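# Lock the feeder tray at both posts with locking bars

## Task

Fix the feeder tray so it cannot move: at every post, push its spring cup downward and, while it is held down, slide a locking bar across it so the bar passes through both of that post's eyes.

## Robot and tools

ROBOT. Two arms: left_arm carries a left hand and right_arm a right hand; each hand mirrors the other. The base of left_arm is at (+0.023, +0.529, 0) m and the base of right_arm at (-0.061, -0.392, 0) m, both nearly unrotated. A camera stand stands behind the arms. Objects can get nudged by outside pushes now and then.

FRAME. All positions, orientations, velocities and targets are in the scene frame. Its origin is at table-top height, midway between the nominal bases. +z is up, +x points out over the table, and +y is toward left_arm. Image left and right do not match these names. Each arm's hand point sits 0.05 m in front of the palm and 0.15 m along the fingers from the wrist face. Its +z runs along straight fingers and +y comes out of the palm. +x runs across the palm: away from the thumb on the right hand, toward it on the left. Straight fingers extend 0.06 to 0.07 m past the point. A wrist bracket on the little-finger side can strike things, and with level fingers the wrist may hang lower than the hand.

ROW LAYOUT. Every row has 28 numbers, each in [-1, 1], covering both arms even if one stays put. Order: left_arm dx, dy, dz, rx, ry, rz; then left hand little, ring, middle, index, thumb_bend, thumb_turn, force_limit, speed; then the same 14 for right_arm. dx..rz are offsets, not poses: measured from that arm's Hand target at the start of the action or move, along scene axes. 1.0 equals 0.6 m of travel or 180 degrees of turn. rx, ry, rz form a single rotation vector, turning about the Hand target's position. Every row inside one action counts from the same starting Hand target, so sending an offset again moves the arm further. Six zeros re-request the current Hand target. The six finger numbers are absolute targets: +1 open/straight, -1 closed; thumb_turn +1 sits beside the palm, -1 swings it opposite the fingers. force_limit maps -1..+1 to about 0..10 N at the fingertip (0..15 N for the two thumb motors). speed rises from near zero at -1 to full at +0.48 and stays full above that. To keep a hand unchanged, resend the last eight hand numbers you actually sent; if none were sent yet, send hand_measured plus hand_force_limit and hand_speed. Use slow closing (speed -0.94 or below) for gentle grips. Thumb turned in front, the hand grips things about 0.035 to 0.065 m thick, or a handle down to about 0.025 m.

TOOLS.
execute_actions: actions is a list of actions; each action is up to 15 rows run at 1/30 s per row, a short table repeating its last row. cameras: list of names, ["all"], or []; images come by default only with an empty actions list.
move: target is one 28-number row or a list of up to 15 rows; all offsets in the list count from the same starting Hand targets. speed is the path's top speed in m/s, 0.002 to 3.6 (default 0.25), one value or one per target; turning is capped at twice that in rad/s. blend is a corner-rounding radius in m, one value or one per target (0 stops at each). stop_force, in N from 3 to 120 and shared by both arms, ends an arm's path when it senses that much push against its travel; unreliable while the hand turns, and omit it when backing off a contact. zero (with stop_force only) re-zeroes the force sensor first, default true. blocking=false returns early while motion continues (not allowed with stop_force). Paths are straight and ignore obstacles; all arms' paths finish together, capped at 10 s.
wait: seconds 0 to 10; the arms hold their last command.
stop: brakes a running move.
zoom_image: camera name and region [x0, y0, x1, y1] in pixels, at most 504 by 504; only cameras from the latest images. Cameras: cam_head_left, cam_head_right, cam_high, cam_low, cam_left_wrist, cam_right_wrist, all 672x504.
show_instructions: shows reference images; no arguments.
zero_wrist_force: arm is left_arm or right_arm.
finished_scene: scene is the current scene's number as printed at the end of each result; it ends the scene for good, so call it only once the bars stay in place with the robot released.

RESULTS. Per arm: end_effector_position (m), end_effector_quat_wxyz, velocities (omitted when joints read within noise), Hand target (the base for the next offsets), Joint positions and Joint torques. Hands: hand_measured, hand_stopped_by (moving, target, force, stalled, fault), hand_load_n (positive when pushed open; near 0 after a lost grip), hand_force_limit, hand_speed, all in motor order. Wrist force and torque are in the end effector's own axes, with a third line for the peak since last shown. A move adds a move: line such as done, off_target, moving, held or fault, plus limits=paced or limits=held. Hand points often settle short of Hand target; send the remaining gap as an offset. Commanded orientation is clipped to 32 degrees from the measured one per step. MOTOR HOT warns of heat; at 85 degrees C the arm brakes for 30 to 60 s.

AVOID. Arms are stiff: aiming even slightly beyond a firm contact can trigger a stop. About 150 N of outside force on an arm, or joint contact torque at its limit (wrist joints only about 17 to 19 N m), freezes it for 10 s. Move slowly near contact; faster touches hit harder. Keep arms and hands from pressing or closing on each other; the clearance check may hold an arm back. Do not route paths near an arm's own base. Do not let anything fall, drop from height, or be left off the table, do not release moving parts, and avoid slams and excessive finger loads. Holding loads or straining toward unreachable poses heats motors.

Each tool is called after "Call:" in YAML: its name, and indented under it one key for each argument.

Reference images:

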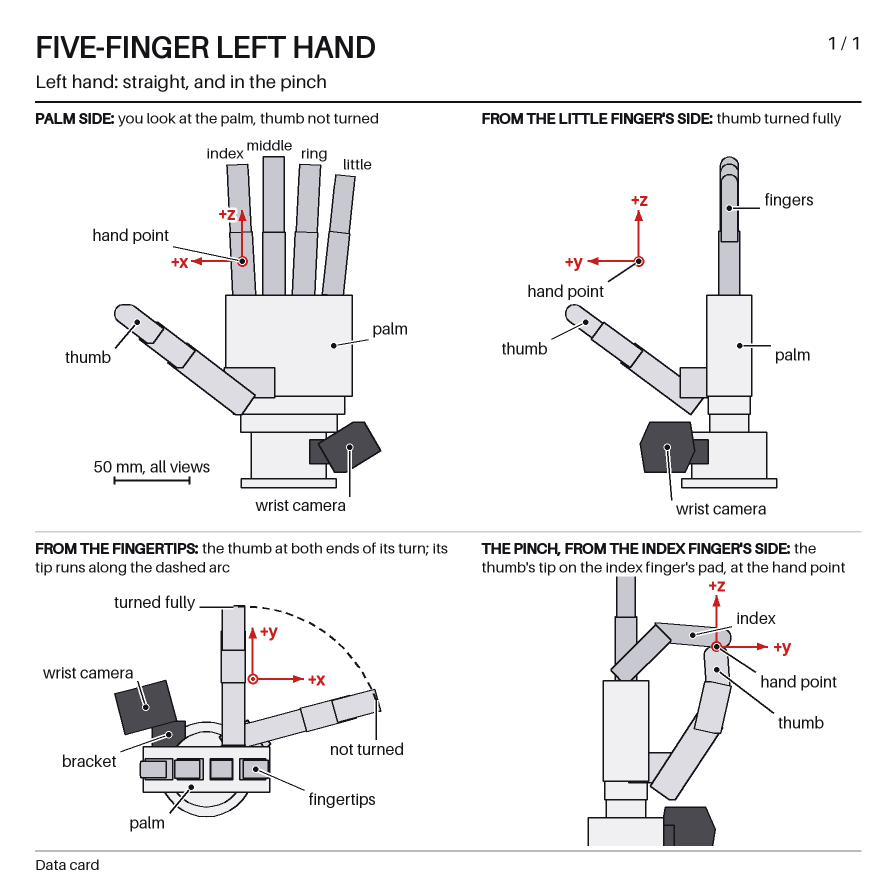

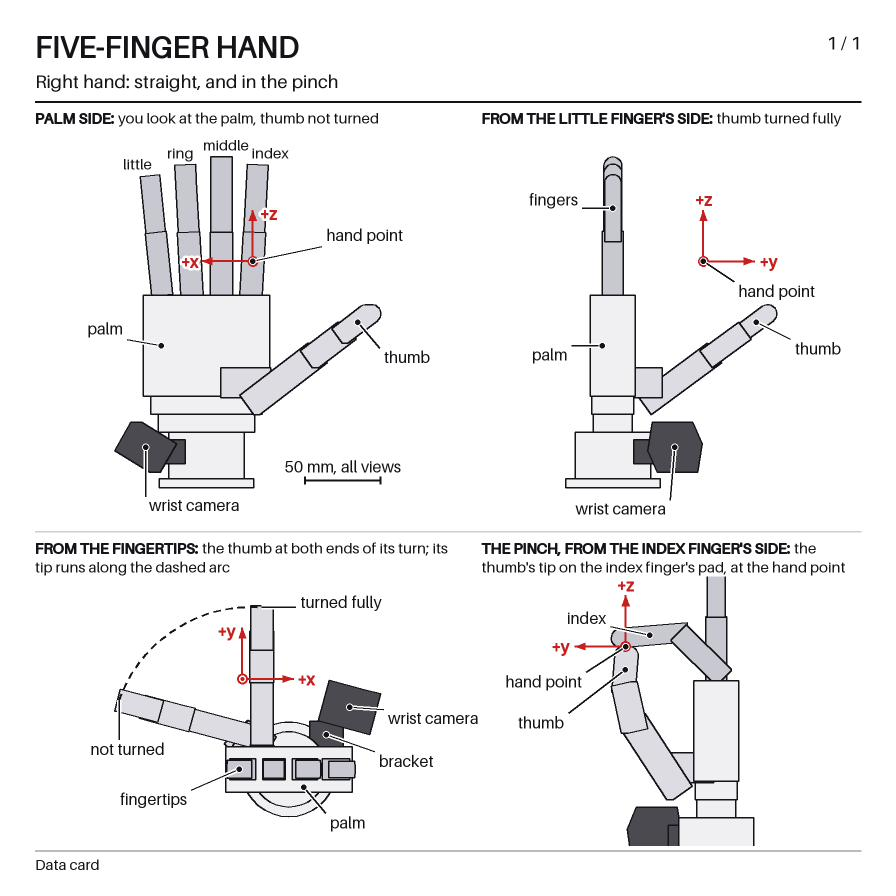

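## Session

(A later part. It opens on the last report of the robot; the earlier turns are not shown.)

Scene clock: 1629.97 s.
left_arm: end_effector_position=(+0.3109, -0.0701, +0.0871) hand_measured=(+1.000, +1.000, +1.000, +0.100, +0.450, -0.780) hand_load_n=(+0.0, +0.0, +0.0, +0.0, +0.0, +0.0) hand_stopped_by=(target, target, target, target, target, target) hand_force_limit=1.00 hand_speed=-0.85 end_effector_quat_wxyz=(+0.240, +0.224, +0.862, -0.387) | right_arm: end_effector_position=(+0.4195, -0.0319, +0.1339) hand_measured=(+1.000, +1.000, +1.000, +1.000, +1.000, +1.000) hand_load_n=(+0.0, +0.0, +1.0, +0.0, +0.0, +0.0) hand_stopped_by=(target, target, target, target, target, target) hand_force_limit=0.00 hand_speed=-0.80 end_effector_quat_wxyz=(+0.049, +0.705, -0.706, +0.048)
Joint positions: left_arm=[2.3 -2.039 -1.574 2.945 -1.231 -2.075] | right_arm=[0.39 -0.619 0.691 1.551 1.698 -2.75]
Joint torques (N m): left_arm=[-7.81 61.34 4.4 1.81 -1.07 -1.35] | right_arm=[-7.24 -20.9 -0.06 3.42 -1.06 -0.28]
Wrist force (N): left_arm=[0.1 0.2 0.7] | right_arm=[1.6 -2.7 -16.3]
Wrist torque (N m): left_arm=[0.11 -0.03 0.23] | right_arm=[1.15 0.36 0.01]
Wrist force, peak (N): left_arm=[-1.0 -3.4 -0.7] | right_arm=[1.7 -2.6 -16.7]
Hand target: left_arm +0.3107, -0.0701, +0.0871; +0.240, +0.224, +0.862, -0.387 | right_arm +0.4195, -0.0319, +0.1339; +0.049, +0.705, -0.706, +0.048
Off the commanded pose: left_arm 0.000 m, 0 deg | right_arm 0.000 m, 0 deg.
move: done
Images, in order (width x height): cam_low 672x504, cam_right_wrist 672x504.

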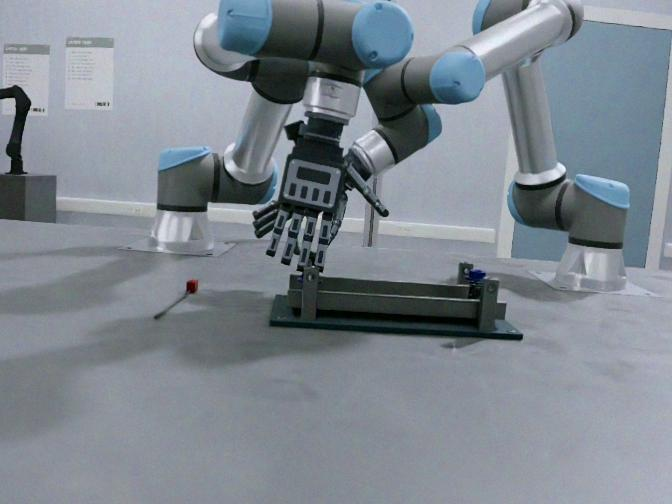

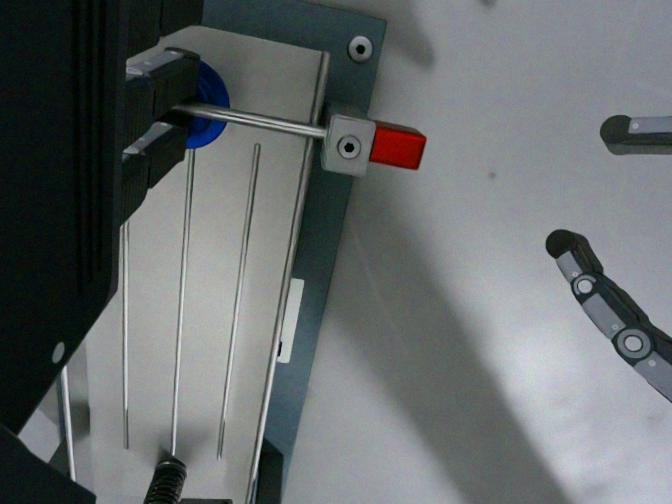

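Call:
move:
  target:
    - [0,0,0,0,0,0,1,1,1,0.1,0.45,-0.78,1,-0.85,0,0,0.17,0,0,0,1,1,1,1,1,1,0,-0.8]
  speed: 0.05
  cameras: ["cam_right_wrist","cam_low"]

Call:
zoom_image:
  camera: "cam_low"
  region: [270, 230, 350, 310]

Scene clock: 1641.40 s.
left_arm: end_effector_position=(+0.3107, -0.0701, +0.0871) hand_measured=(+1.000, +1.000, +1.000, +0.100, +0.450, -0.780) hand_load_n=(+0.0, +0.0, +0.0, +0.0, +0.0, +0.0) hand_stopped_by=(target, target, target, target, target, target) hand_force_limit=1.00 hand_speed=-0.85 end_effector_quat_wxyz=(+0.240, +0.224, +0.862, -0.387) | right_arm: end_effector_position=(+0.4195, -0.0320, +0.2359) hand_measured=(+1.000, +1.000, +1.000, +1.000, +1.000, +1.000) hand_load_n=(+0.0, +0.0, +0.0, +0.0, +0.0, +0.0) hand_stopped_by=(target, target, target, target, target, target) hand_force_limit=0.00 hand_speed=-0.80 end_effector_quat_wxyz=(+0.049, +0.705, -0.706, +0.048)
Joint positions: left_arm=[2.3 -2.039 -1.575 2.945 -1.231 -2.075] | right_arm=[0.39 -0.583 0.362 1.845 1.698 -2.75]
Joint torques (N m): left_arm=[-11.06 61.16 3.57 1.88 -1.3 -1.31] | right_arm=[7.83 -28.28 -36.1 5.19 2.15 -0.69]
Wrist force (N): left_arm=[-0.1 0.3 0.8] | right_arm=[-0.5 0.1 -0.3]
Wrist torque (N m): left_arm=[0.13 0.01 0.22] | right_arm=[0.05 0.08 -0.07]
Wrist force, peak (N): left_arm=[0.3 0.4 1.0] | right_arm=[1.5 -2.7 -16.6]
Hand target: left_arm +0.3107, -0.0701, +0.0871; +0.240, +0.224, +0.862, -0.387 | right_arm +0.4195, -0.0319, +0.2359; +0.049, +0.705, -0.706, +0.048
Off the commanded pose: left_arm 0.000 m, 0 deg | right_arm 0.000 m, 0 deg.
move: done
Images, in order (width x height): cam_low 672x504, cam_right_wrist 672x504.

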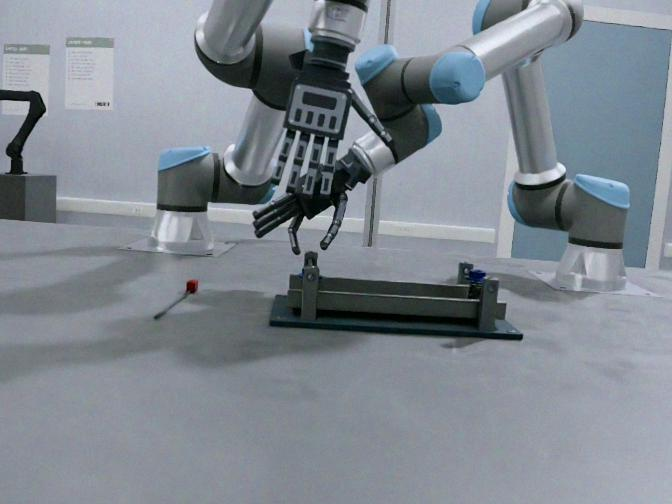

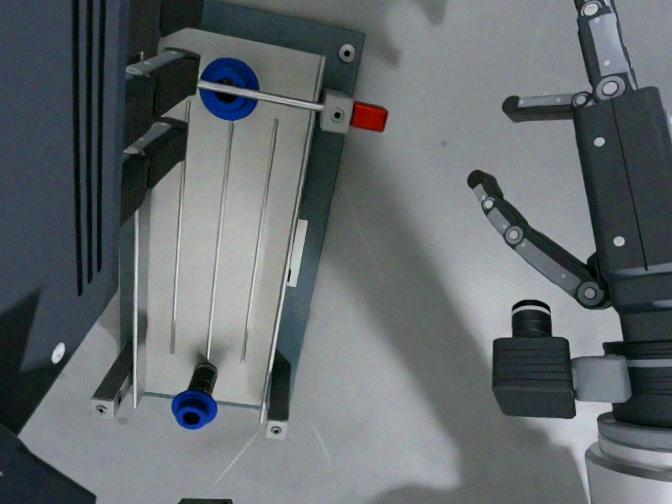

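Scaled by 6.300 from the camera's 672x504 image, which has a finer 960x720 frame.

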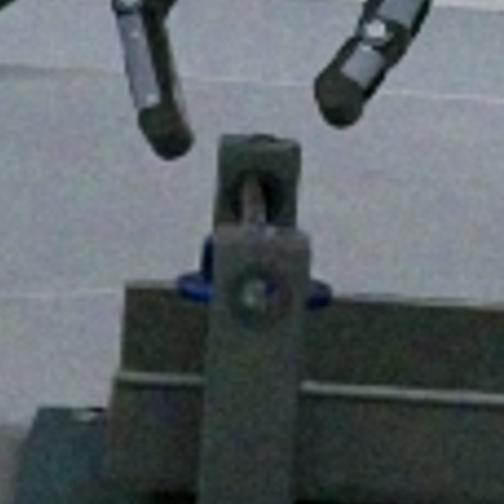

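Call:
move:
  target:
    - [-0.05,0.3,0.33,0,0,0,1,1,1,0.1,0.45,-0.78,1,-0.85,0,-0.2,0.05,0,0,0,1,1,1,1,1,1,0,-0.8]
  speed: 0.15
  cameras: ["all"]

Scene clock: 1723.27 s.
left_arm: end_effector_position=(+0.2807, +0.1098, +0.2850) hand_measured=(+1.000, +1.000, +1.000, +0.100, +0.450, -0.780) hand_load_n=(+0.0, +0.0, +0.0, +0.0, +0.0, +0.0) hand_stopped_by=(target, target, target, target, target, target) hand_force_limit=1.00 hand_speed=-0.85 end_effector_quat_wxyz=(+0.240, +0.224, +0.862, -0.387) | right_arm: end_effector_position=(+0.4195, -0.1519, +0.2659) hand_measured=(+1.000, +1.000, +1.000, +1.000, +1.000, +1.000) hand_load_n=(+0.0, +0.0, +0.0, +0.0, -0.5, +0.0) hand_stopped_by=(target, target, target, target, target, target) hand_force_limit=0.00 hand_speed=-0.80 end_effector_quat_wxyz=(+0.049, +0.705, -0.706, +0.048)
Joint positions: left_arm=[2.607 -1.516 -1.708 2.454 -0.998 -1.85] | right_arm=[0.201 -0.829 0.728 1.699 1.705 -2.941]
Joint torques (N m): left_arm=[9.31 35.39 35.59 -2.94 2.72 1.55] | right_arm=[-8.1 -63.06 -1.74 0.71 -0.28 -1.86]
Wrist force (N): left_arm=[0.2 0.4 0.6] | right_arm=[0.1 0.1 -0.3]
Wrist torque (N m): left_arm=[0.15 -0.04 0.15] | right_arm=[0.05 -0.04 0.13]
Wrist force, peak (N): left_arm=[1.8 -2.0 1.2] | right_arm=[-2.5 1.5 -0.6]
Hand target: left_arm +0.2807, +0.1099, +0.2851; +0.240, +0.224, +0.862, -0.387 | right_arm +0.4195, -0.1519, +0.2659; +0.049, +0.705, -0.706, +0.048
Off the commanded pose: left_arm 0.000 m, 0 deg | right_arm 0.000 m, 0 deg.
move: done

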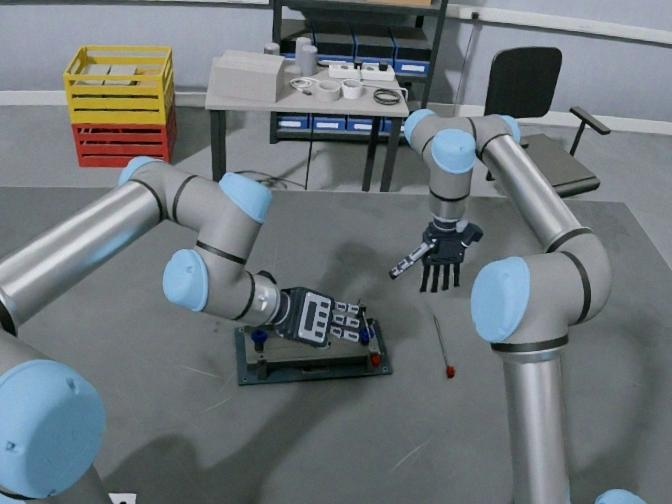

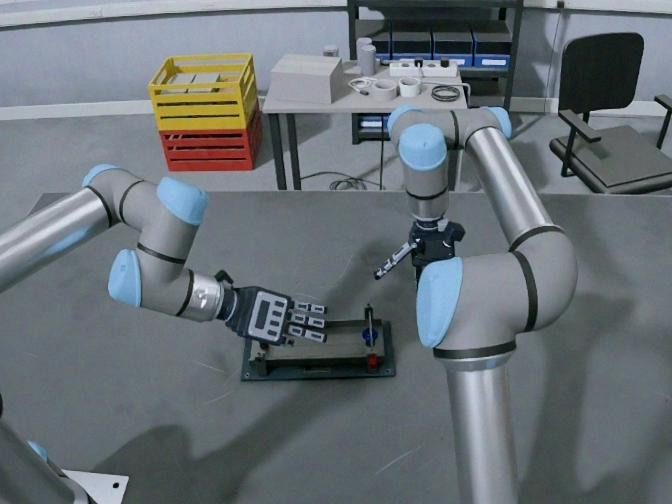

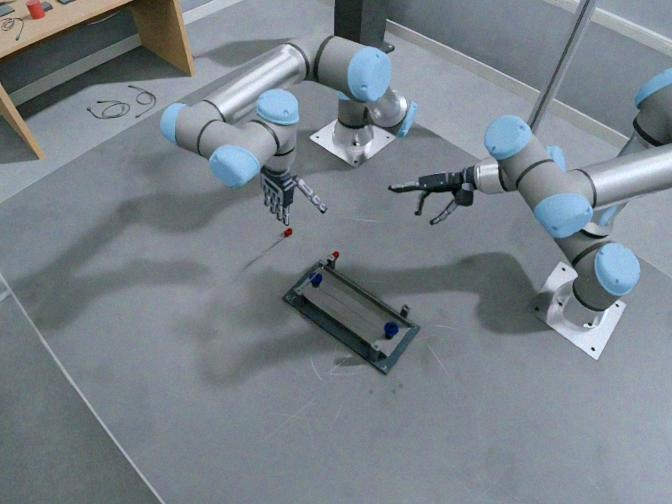

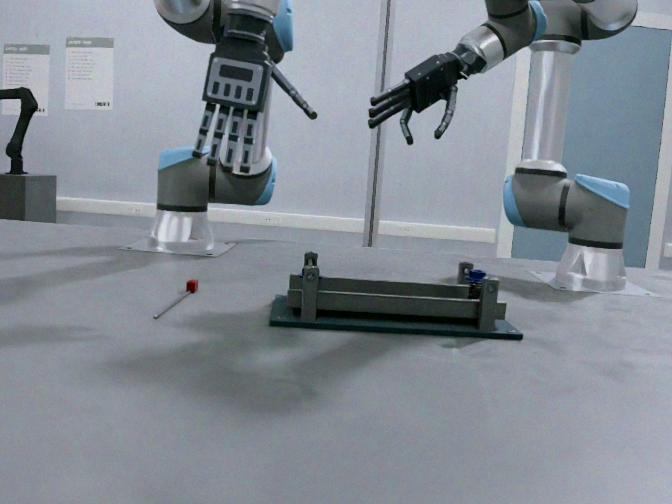

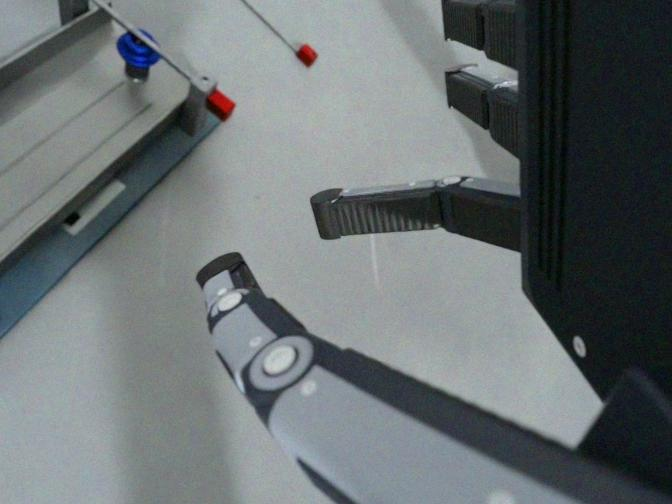

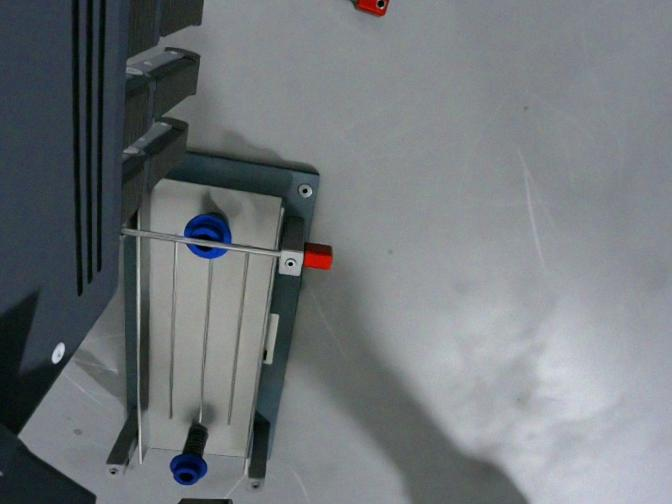

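Call:
move:
  target:
    - [0.102,0.08,-0.01,0.0535,0.1535,0.3145,1,1,1,1,1,1,0,-0.8,-0.032,-0.1,0,0.0705,-0.142,0.3125,1,1,1,1,1,1,0,-0.8]
    - [0.204,0.092,-0.025,0.107,0.307,0.629,1,1,1,1,1,1,0,-0.8,-0.064,-0.18,0,0.141,-0.284,0.625,1,1,1,1,1,1,0,-0.8]
  speed: 0.3
  blend: [0.03,0]
  cameras: ["cam_left_wrist","cam_right_wrist","cam_low"]

Scene clock: 1789.07 s.
left_arm: end_effector_position=(+0.4031, +0.1651, +0.2701) hand_measured=(+1.000, +1.000, +1.000, +1.000, +1.000, +1.000) hand_load_n=(+0.0, +0.0, +0.0, +0.0, +0.0, +0.0) hand_stopped_by=(target, target, target, target, target, target) hand_force_limit=0.00 hand_speed=-0.80 end_effector_quat_wxyz=(-0.050, +0.705, -0.705, -0.049) | right_arm: end_effector_position=(+0.3811, -0.2599, +0.2659) hand_measured=(+1.000, +1.000, +1.000, +1.000, +1.000, +1.000) hand_load_n=(+0.0, +0.0, +0.0, +0.0, +0.0, +0.0) hand_stopped_by=(target, target, target, target, target, target) hand_force_limit=0.00 hand_speed=-0.80 end_effector_quat_wxyz=(-0.398, +0.872, +0.215, +0.189)
Joint positions: left_arm=[2.684 -2.248 -0.837 1.452 -1.696 -3.608] | right_arm=[-0.387 -1.334 1.665 1.477 0.681 -5.699]
Joint torques (N m): left_arm=[9.17 23.4 33.04 -5.4 1.51 -1.49] | right_arm=[-7.89 -10.28 -0.95 5.16 -4.21 -1.87]
Wrist force (N): left_arm=[0.0 0.1 0.1] | right_arm=[-0.8 0.4 -0.3]
Wrist torque (N m): left_arm=[0.10 -0.10 0.13] | right_arm=[0.22 0.10 -0.04]
Wrist force, peak (N): left_arm=[-0.7 1.5 0.2] | right_arm=[-1.0 0.7 -0.5]
Hand target: left_arm +0.4031, +0.1651, +0.2701; -0.050, +0.705, -0.705, -0.049 | right_arm +0.3811, -0.2599, +0.2659; -0.398, +0.872, +0.215, +0.189
Off the commanded pose: left_arm 0.000 m, 0 deg | right_arm 0.000 m, 0 deg.
move: done
Images, in order (width x height): cam_low 672x504, cam_left_wrist 672x504, cam_right_wrist 672x504.

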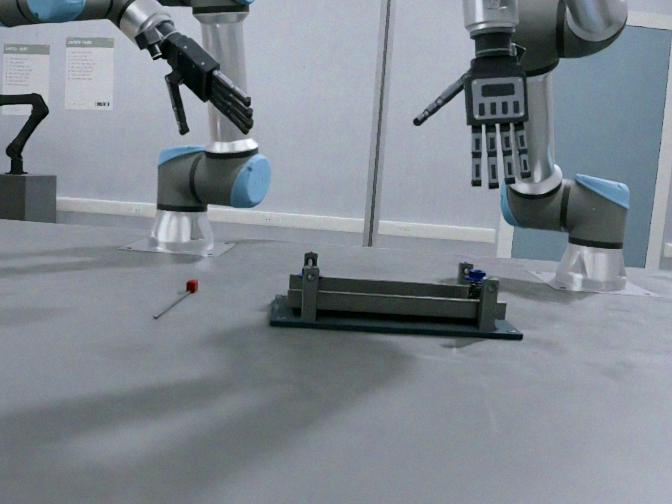

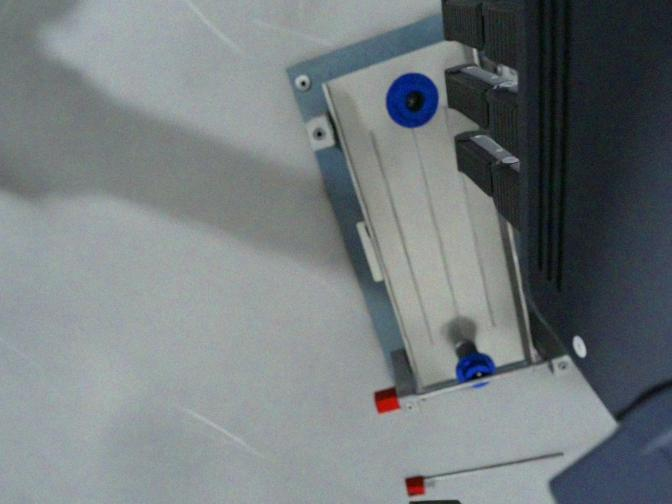

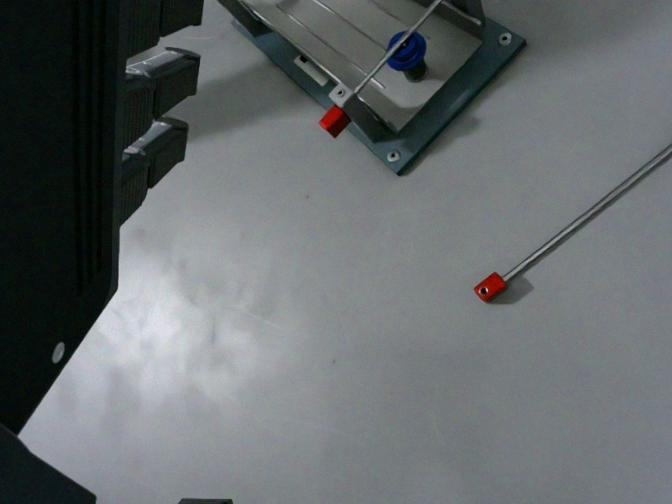

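Call:
move:
  target: [0.0032,-0.0452,-0.057,0,0,0,1,1,1,1,1,1,0,-0.8,0.0182,0.0648,-0.243,0,0,0,1,1,1,-0.1,0.42,-0.55,0.5,-0.5]
  speed: 0.15
  cameras: ["cam_left_wrist","cam_right_wrist","cam_low"]

Scene clock: 1852.23 s.
left_arm: end_effector_position=(+0.4050, +0.1380, +0.2359) hand_measured=(+1.000, +1.000, +1.000, +1.000, +1.000, +1.000) hand_load_n=(+0.0, +0.5, +0.0, +0.0, +0.0, +0.0) hand_stopped_by=(target, target, target, target, target, target) hand_force_limit=0.00 hand_speed=-0.80 end_effector_quat_wxyz=(-0.050, +0.705, -0.705, -0.049) | right_arm: end_effector_position=(+0.3920, -0.2211, +0.1202) hand_measured=(+1.000, +1.000, +1.000, -0.100, +0.420, -0.550) hand_load_n=(+0.0, +0.5, +0.0, +0.0, +0.0, +0.5) hand_stopped_by=(target, target, target, target, target, target) hand_force_limit=0.50 hand_speed=-0.50 end_effector_quat_wxyz=(-0.398, +0.872, +0.215, +0.189)
Joint positions: left_arm=[2.644 -2.307 -0.825 1.494 -1.693 -3.649] | right_arm=[-0.281 -1.155 1.802 1.03 0.663 -5.531]
Joint torques (N m): left_arm=[-10.84 25.14 32.47 0.34 1.55 -1.38] | right_arm=[8.43 -12.89 1.24 0.67 -4.07 1.44]
Wrist force (N): left_arm=[0.0 0.1 0.2] | right_arm=[-0.6 0.3 -0.2]
Wrist torque (N m): left_arm=[0.10 -0.10 0.14] | right_arm=[0.21 0.06 -0.16]
Wrist force, peak (N): left_arm=[0.2 0.5 -0.1] | right_arm=[-0.8 1.3 -1.8]
Hand target: left_arm +0.4050, +0.1380, +0.2359; -0.050, +0.705, -0.705, -0.049 | right_arm +0.3920, -0.2211, +0.1201; -0.398, +0.872, +0.215, +0.189
Off the commanded pose: left_arm 0.000 m, 0 deg | right_arm 0.000 m, 0 deg.
move: done
Images, in order (width x height): cam_low 672x504, cam_left_wrist 672x504, cam_right_wrist 672x504.

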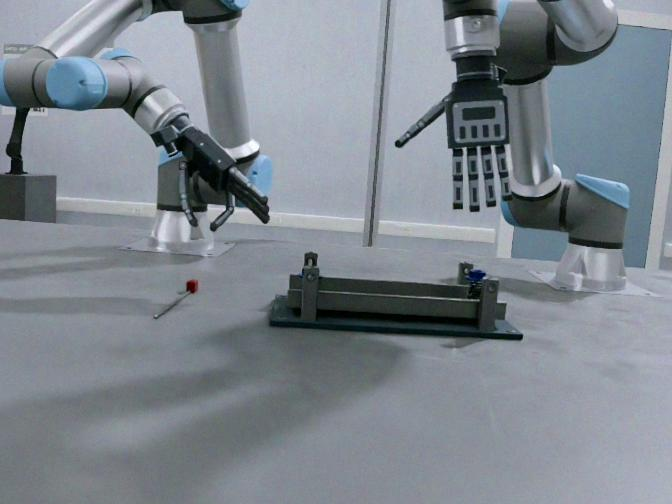

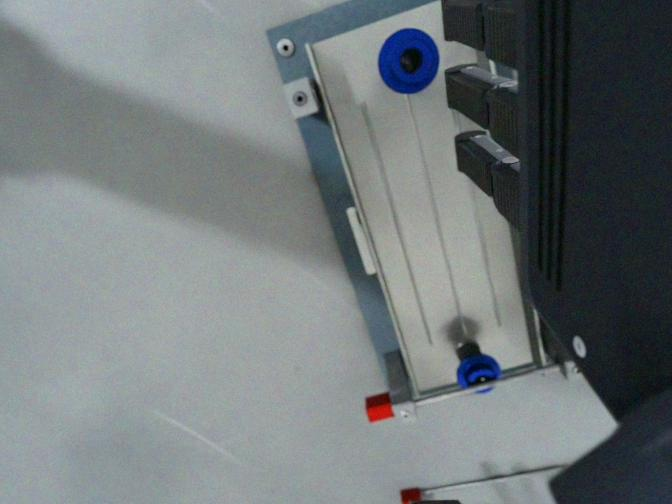

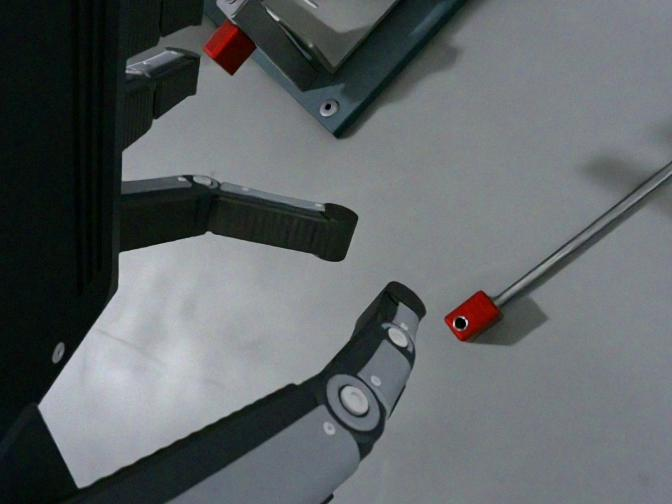

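Call:
move:
  target: [-0.0317,0.0308,-0.06,0,0,0,1,1,1,1,1,1,0,-0.8,0.0033,-0.0115,-0.1,0,0,0,1,1,1,-0.1,0.42,-0.55,0.5,-0.5]
  speed: 0.1
  cameras: ["cam_left_wrist","cam_right_wrist","cam_low"]

Call:
zoom_image:
  camera: "cam_low"
  region: [420, 180, 560, 340]

Call:
zoom_image:
  camera: "cam_low"
  region: [130, 230, 290, 340]

Scene clock: 1893.87 s.
left_arm: end_effector_position=(+0.3860, +0.1564, +0.2000) hand_measured=(+1.000, +1.000, +1.000, +1.000, +1.000, +1.000) hand_load_n=(+0.5, +0.0, +0.0, +0.0, +0.0, +0.0) hand_stopped_by=(target, target, target, target, target, target) hand_force_limit=0.00 hand_speed=-0.80 end_effector_quat_wxyz=(-0.050, +0.705, -0.705, -0.049) | right_arm: end_effector_position=(+0.3940, -0.2280, +0.0602) hand_measured=(+1.000, +1.000, +1.000, -0.100, +0.420, -0.550) hand_load_n=(+0.0, +0.0, +0.0, +0.0, +0.0, +0.0) hand_stopped_by=(target, target, target, target, target, target) hand_force_limit=0.50 hand_speed=-0.50 end_effector_quat_wxyz=(-0.398, +0.872, +0.215, +0.189)
Joint positions: left_arm=[2.656 -2.234 -1.041 1.638 -1.694 -3.636] | right_arm=[-0.296 -1.054 1.844 0.906 0.665 -5.556]
Joint torques (N m): left_arm=[10.26 69.92 5.62 0.52 1.35 1.23] | right_arm=[-8.37 -14.12 2.45 0.69 0.88 -1.81]
Wrist force (N): left_arm=[0.1 0.1 -0.1] | right_arm=[-0.9 0.2 -0.5]
Wrist torque (N m): left_arm=[0.12 -0.11 0.14] | right_arm=[0.23 0.11 -0.02]
Wrist force, peak (N): left_arm=[0.1 0.3 0.5] | right_arm=[-1.0 0.7 -0.1]
Hand target: left_arm +0.3860, +0.1564, +0.1999; -0.050, +0.705, -0.705, -0.049 | right_arm +0.3940, -0.2280, +0.0601; -0.398, +0.872, +0.215, +0.189
Off the commanded pose: left_arm 0.000 m, 0 deg | right_arm 0.000 m, 0 deg.
move: done
Images, in order (width x height): cam_low 672x504, cam_left_wrist 672x504, cam_right_wrist 672x504.

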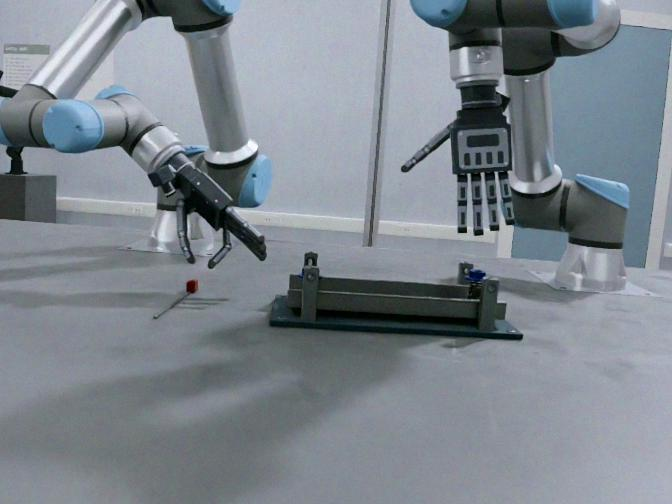

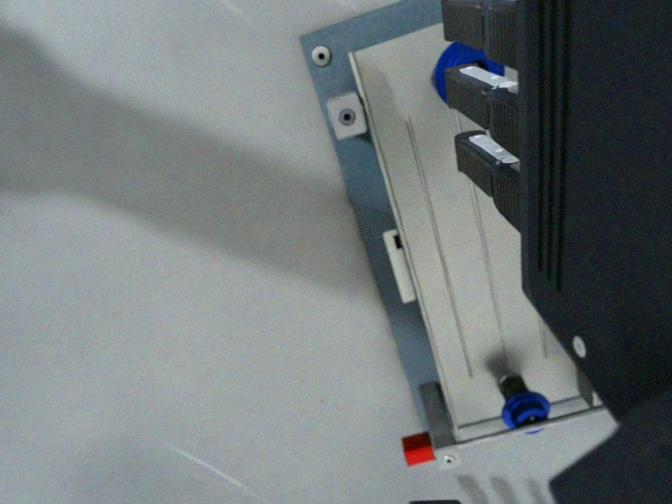

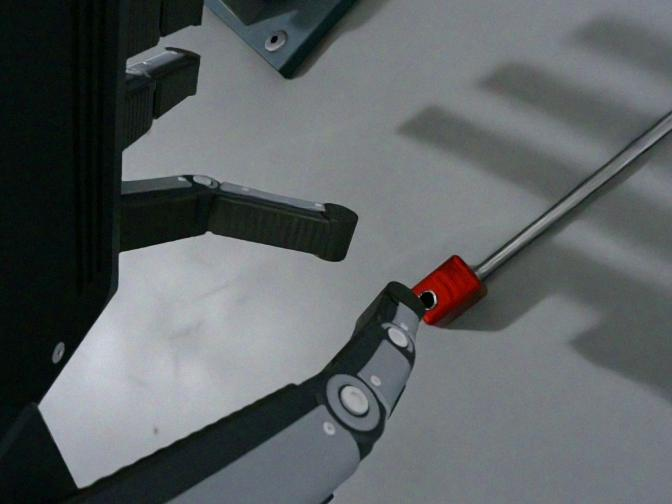

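Scaled by 3.150 from the camera's 672x504 image, which has a finer 960x720 frame.

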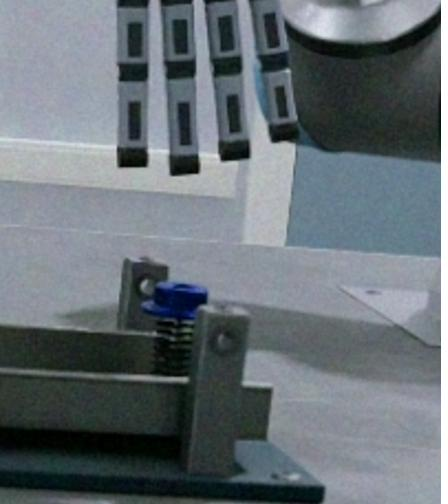

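Scaled by 3.150 from the camera's 672x504 image, which has a finer 960x720 frame.

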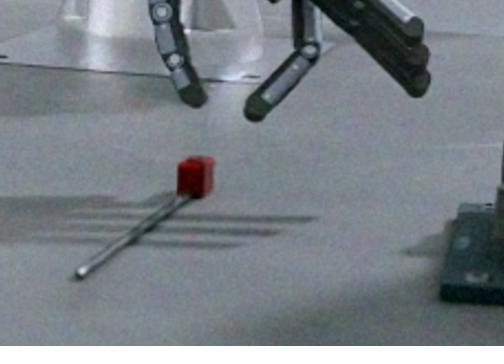

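Call:
move:
  target: [0,0,-0.02,0,0,0,1,1,1,1,1,1,0,-0.8,0.0183,-0.0155,-0.0267,0,0,0,1,1,1,-0.1,0.42,-0.55,0.5,-0.5]
  speed: 0.06
  cameras: ["cam_left_wrist","cam_right_wrist","cam_low"]

Call:
zoom_image:
  camera: "cam_low"
  region: [420, 180, 560, 340]

Call:
zoom_image:
  camera: "cam_low"
  region: [140, 240, 240, 330]

Scene clock: 1916.27 s.
left_arm: end_effector_position=(+0.3860, +0.1564, +0.1880) hand_measured=(+1.000, +1.000, +1.000, +1.000, +1.000, +1.000) hand_load_n=(+0.0, +0.0, +0.0, +0.0, +0.0, +0.0) hand_stopped_by=(target, target, target, target, target, target) hand_force_limit=0.00 hand_speed=-0.80 end_effector_quat_wxyz=(-0.050, +0.705, -0.705, -0.049) | right_arm: end_effector_position=(+0.4049, -0.2372, +0.0442) hand_measured=(+1.000, +1.000, +1.000, -0.100, +0.420, -0.550) hand_load_n=(+0.0, +0.0, +0.0, +0.0, +0.0, +0.0) hand_stopped_by=(target, target, target, target, target, target) hand_force_limit=0.50 hand_speed=-0.50 end_effector_quat_wxyz=(-0.398, +0.872, +0.215, +0.189)
Joint positions: left_arm=[2.656 -2.238 -1.064 1.666 -1.694 -3.636] | right_arm=[-0.31 -1.004 1.819 0.899 0.667 -5.579]
Joint torques (N m): left_arm=[8.3 22.47 3.9 0.36 0.68 0.99] | right_arm=[-8.77 -14.73 -26.35 0.67 1.44 -1.8]
Wrist force (N): left_arm=[0.1 -0.1 0.2] | right_arm=[-0.5 0.3 0.0]
Wrist torque (N m): left_arm=[0.08 -0.11 0.14] | right_arm=[0.20 0.05 -0.01]
Wrist force, peak (N): left_arm=[-0.2 0.1 0.5] | right_arm=[-0.9 0.6 -0.7]
Hand target: left_arm +0.3860, +0.1564, +0.1879; -0.050, +0.705, -0.705, -0.049 | right_arm +0.4050, -0.2373, +0.0441; -0.398, +0.872, +0.215, +0.189
Off the commanded pose: left_arm 0.000 m, 0 deg | right_arm 0.000 m, 0 deg.
move: done
Images, in order (width x height): cam_low 672x504, cam_left_wrist 672x504, cam_right_wrist 672x504.

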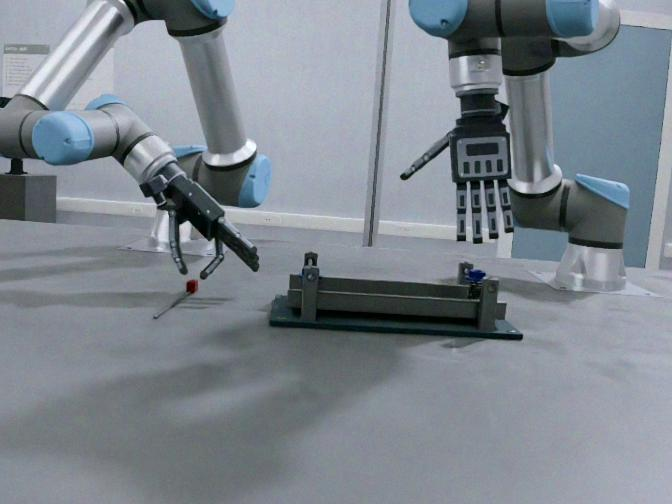

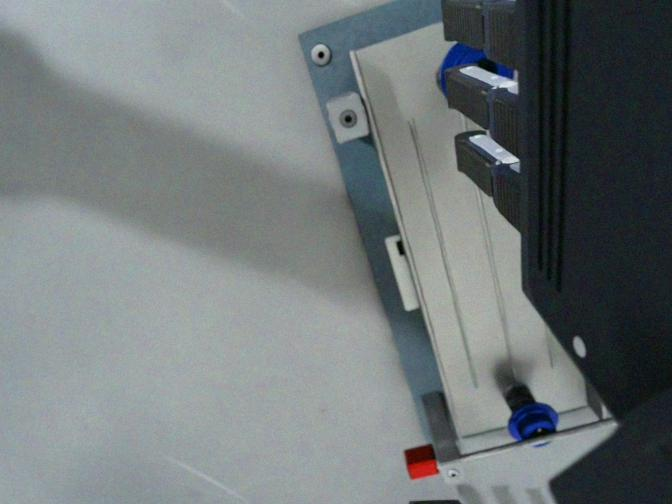

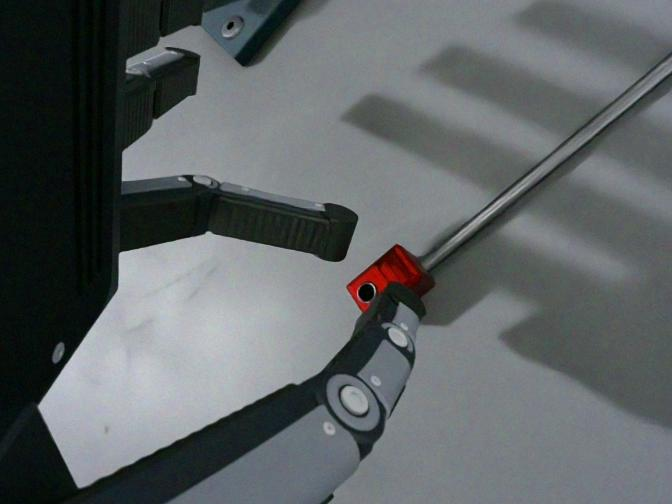

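Scaled by 3.150 from the camera's 672x504 image, which has a finer 960x720 frame.

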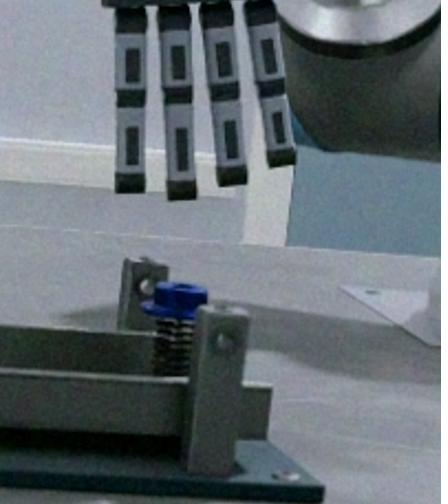

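Scaled by 5.040 from the camera's 672x504 image, which has a finer 960x720 frame.

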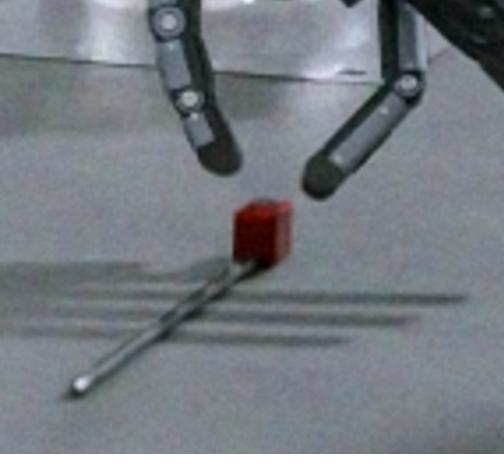

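Call:
move:
  target: [0.0143,0.016,-0.038,0,0,0,1,1,1,1,1,1,0,-0.8,0.0043,0.0008,-0.0327,0,0,0,1,1,1,-0.1,0.42,-0.55,0.5,-0.5]
  speed: 0.05
  stop_force: 6
  cameras: ["cam_left_wrist","cam_right_wrist","cam_low"]

Call:
zoom_image:
  camera: "cam_low"
  region: [420, 180, 560, 340]

Call:
zoom_image:
  camera: "cam_low"
  region: [140, 240, 240, 330]

Scene clock: 1948.03 s.
left_arm: end_effector_position=(+0.3945, +0.1660, +0.1651) hand_measured=(+1.000, +1.000, +1.000, +1.000, +1.000, +1.000) hand_load_n=(+0.0, +0.0, +0.0, +0.0, +0.0, +0.0) hand_stopped_by=(target, target, target, target, target, target) hand_force_limit=0.00 hand_speed=-0.80 end_effector_quat_wxyz=(-0.050, +0.705, -0.705, -0.049) | right_arm: end_effector_position=(+0.4076, -0.2368, +0.0245) hand_measured=(+1.000, +1.000, +1.000, -0.100, +0.420, -0.550) hand_load_n=(+0.0, -0.5, +0.0, +0.0, +0.0, +0.0) hand_stopped_by=(target, target, target, target, target, target) hand_force_limit=0.50 hand_speed=-0.50 end_effector_quat_wxyz=(-0.398, +0.872, +0.215, +0.189)
Joint positions: left_arm=[2.679 -2.25 -1.103 1.719 -1.696 -3.613] | right_arm=[-0.307 -0.964 1.818 0.857 0.666 -5.574]
Joint torques (N m): left_arm=[10.16 22.96 3.73 0.24 -1.14 1.62] | right_arm=[7.4 -15.8 -26.43 0.8 -4.2 1.29]
Wrist force (N): left_arm=[0.2 0.0 0.1] | right_arm=[-0.3 0.4 -0.4]
Wrist torque (N m): left_arm=[0.09 -0.13 0.07] | right_arm=[0.24 0.03 -0.01]
Wrist force, peak (N): left_arm=[-0.1 -0.1 0.5] | right_arm=[-0.9 0.6 -0.5]
Hand target: left_arm +0.3945, +0.1660, +0.1651; -0.050, +0.705, -0.705, -0.049 | right_arm +0.4076, -0.2368, +0.0245; -0.398, +0.872, +0.215, +0.189
Off the commanded pose: left_arm 0.000 m, 0 deg | right_arm 0.000 m, 0 deg.
move: done
Images, in order (width x height): cam_low 672x504, cam_left_wrist 672x504, cam_right_wrist 672x504.

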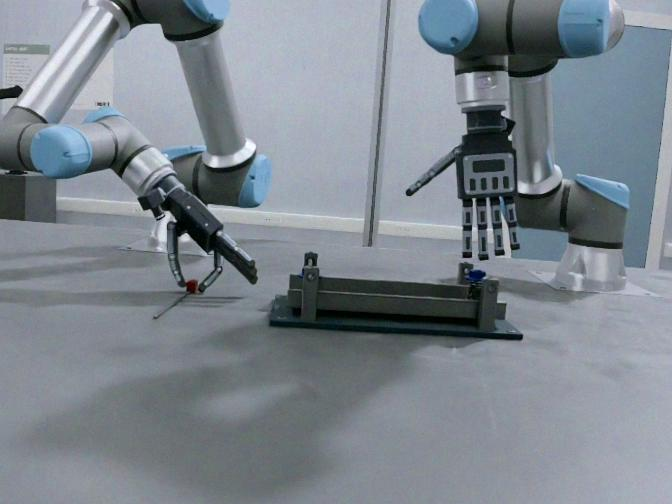

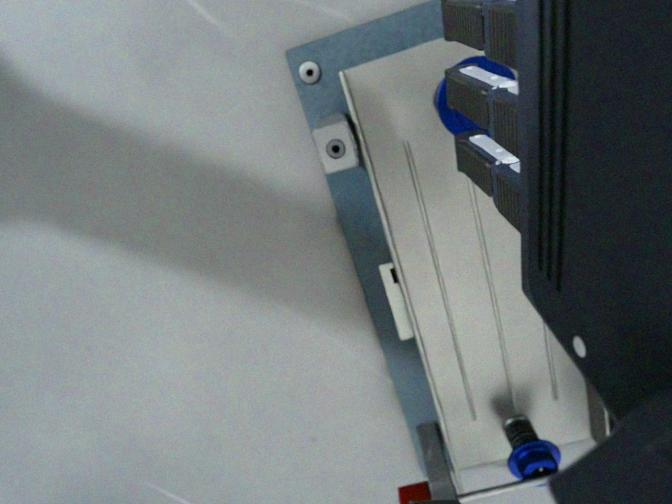

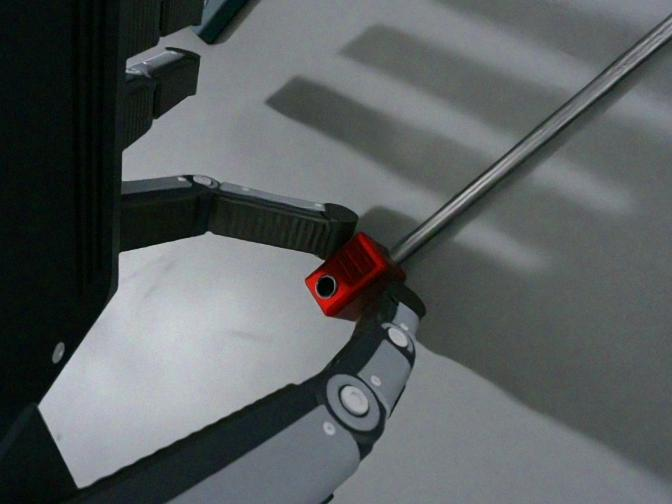

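Scaled by 3.150 from the camera's 672x504 image, which has a finer 960x720 frame.

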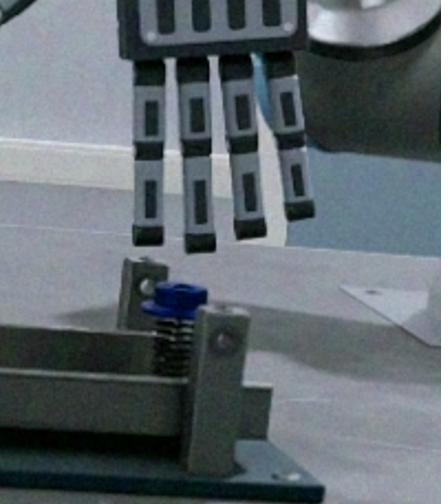

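Scaled by 5.040 from the camera's 672x504 image, which has a finer 960x720 frame.

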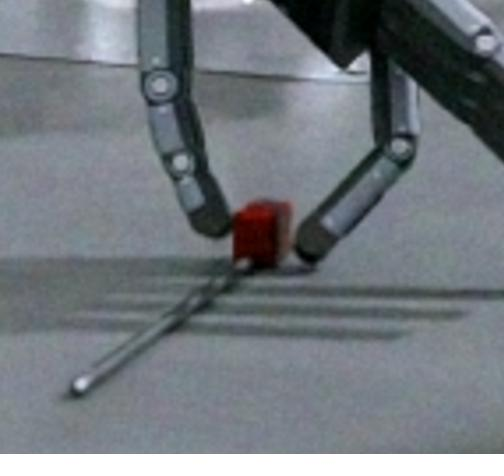

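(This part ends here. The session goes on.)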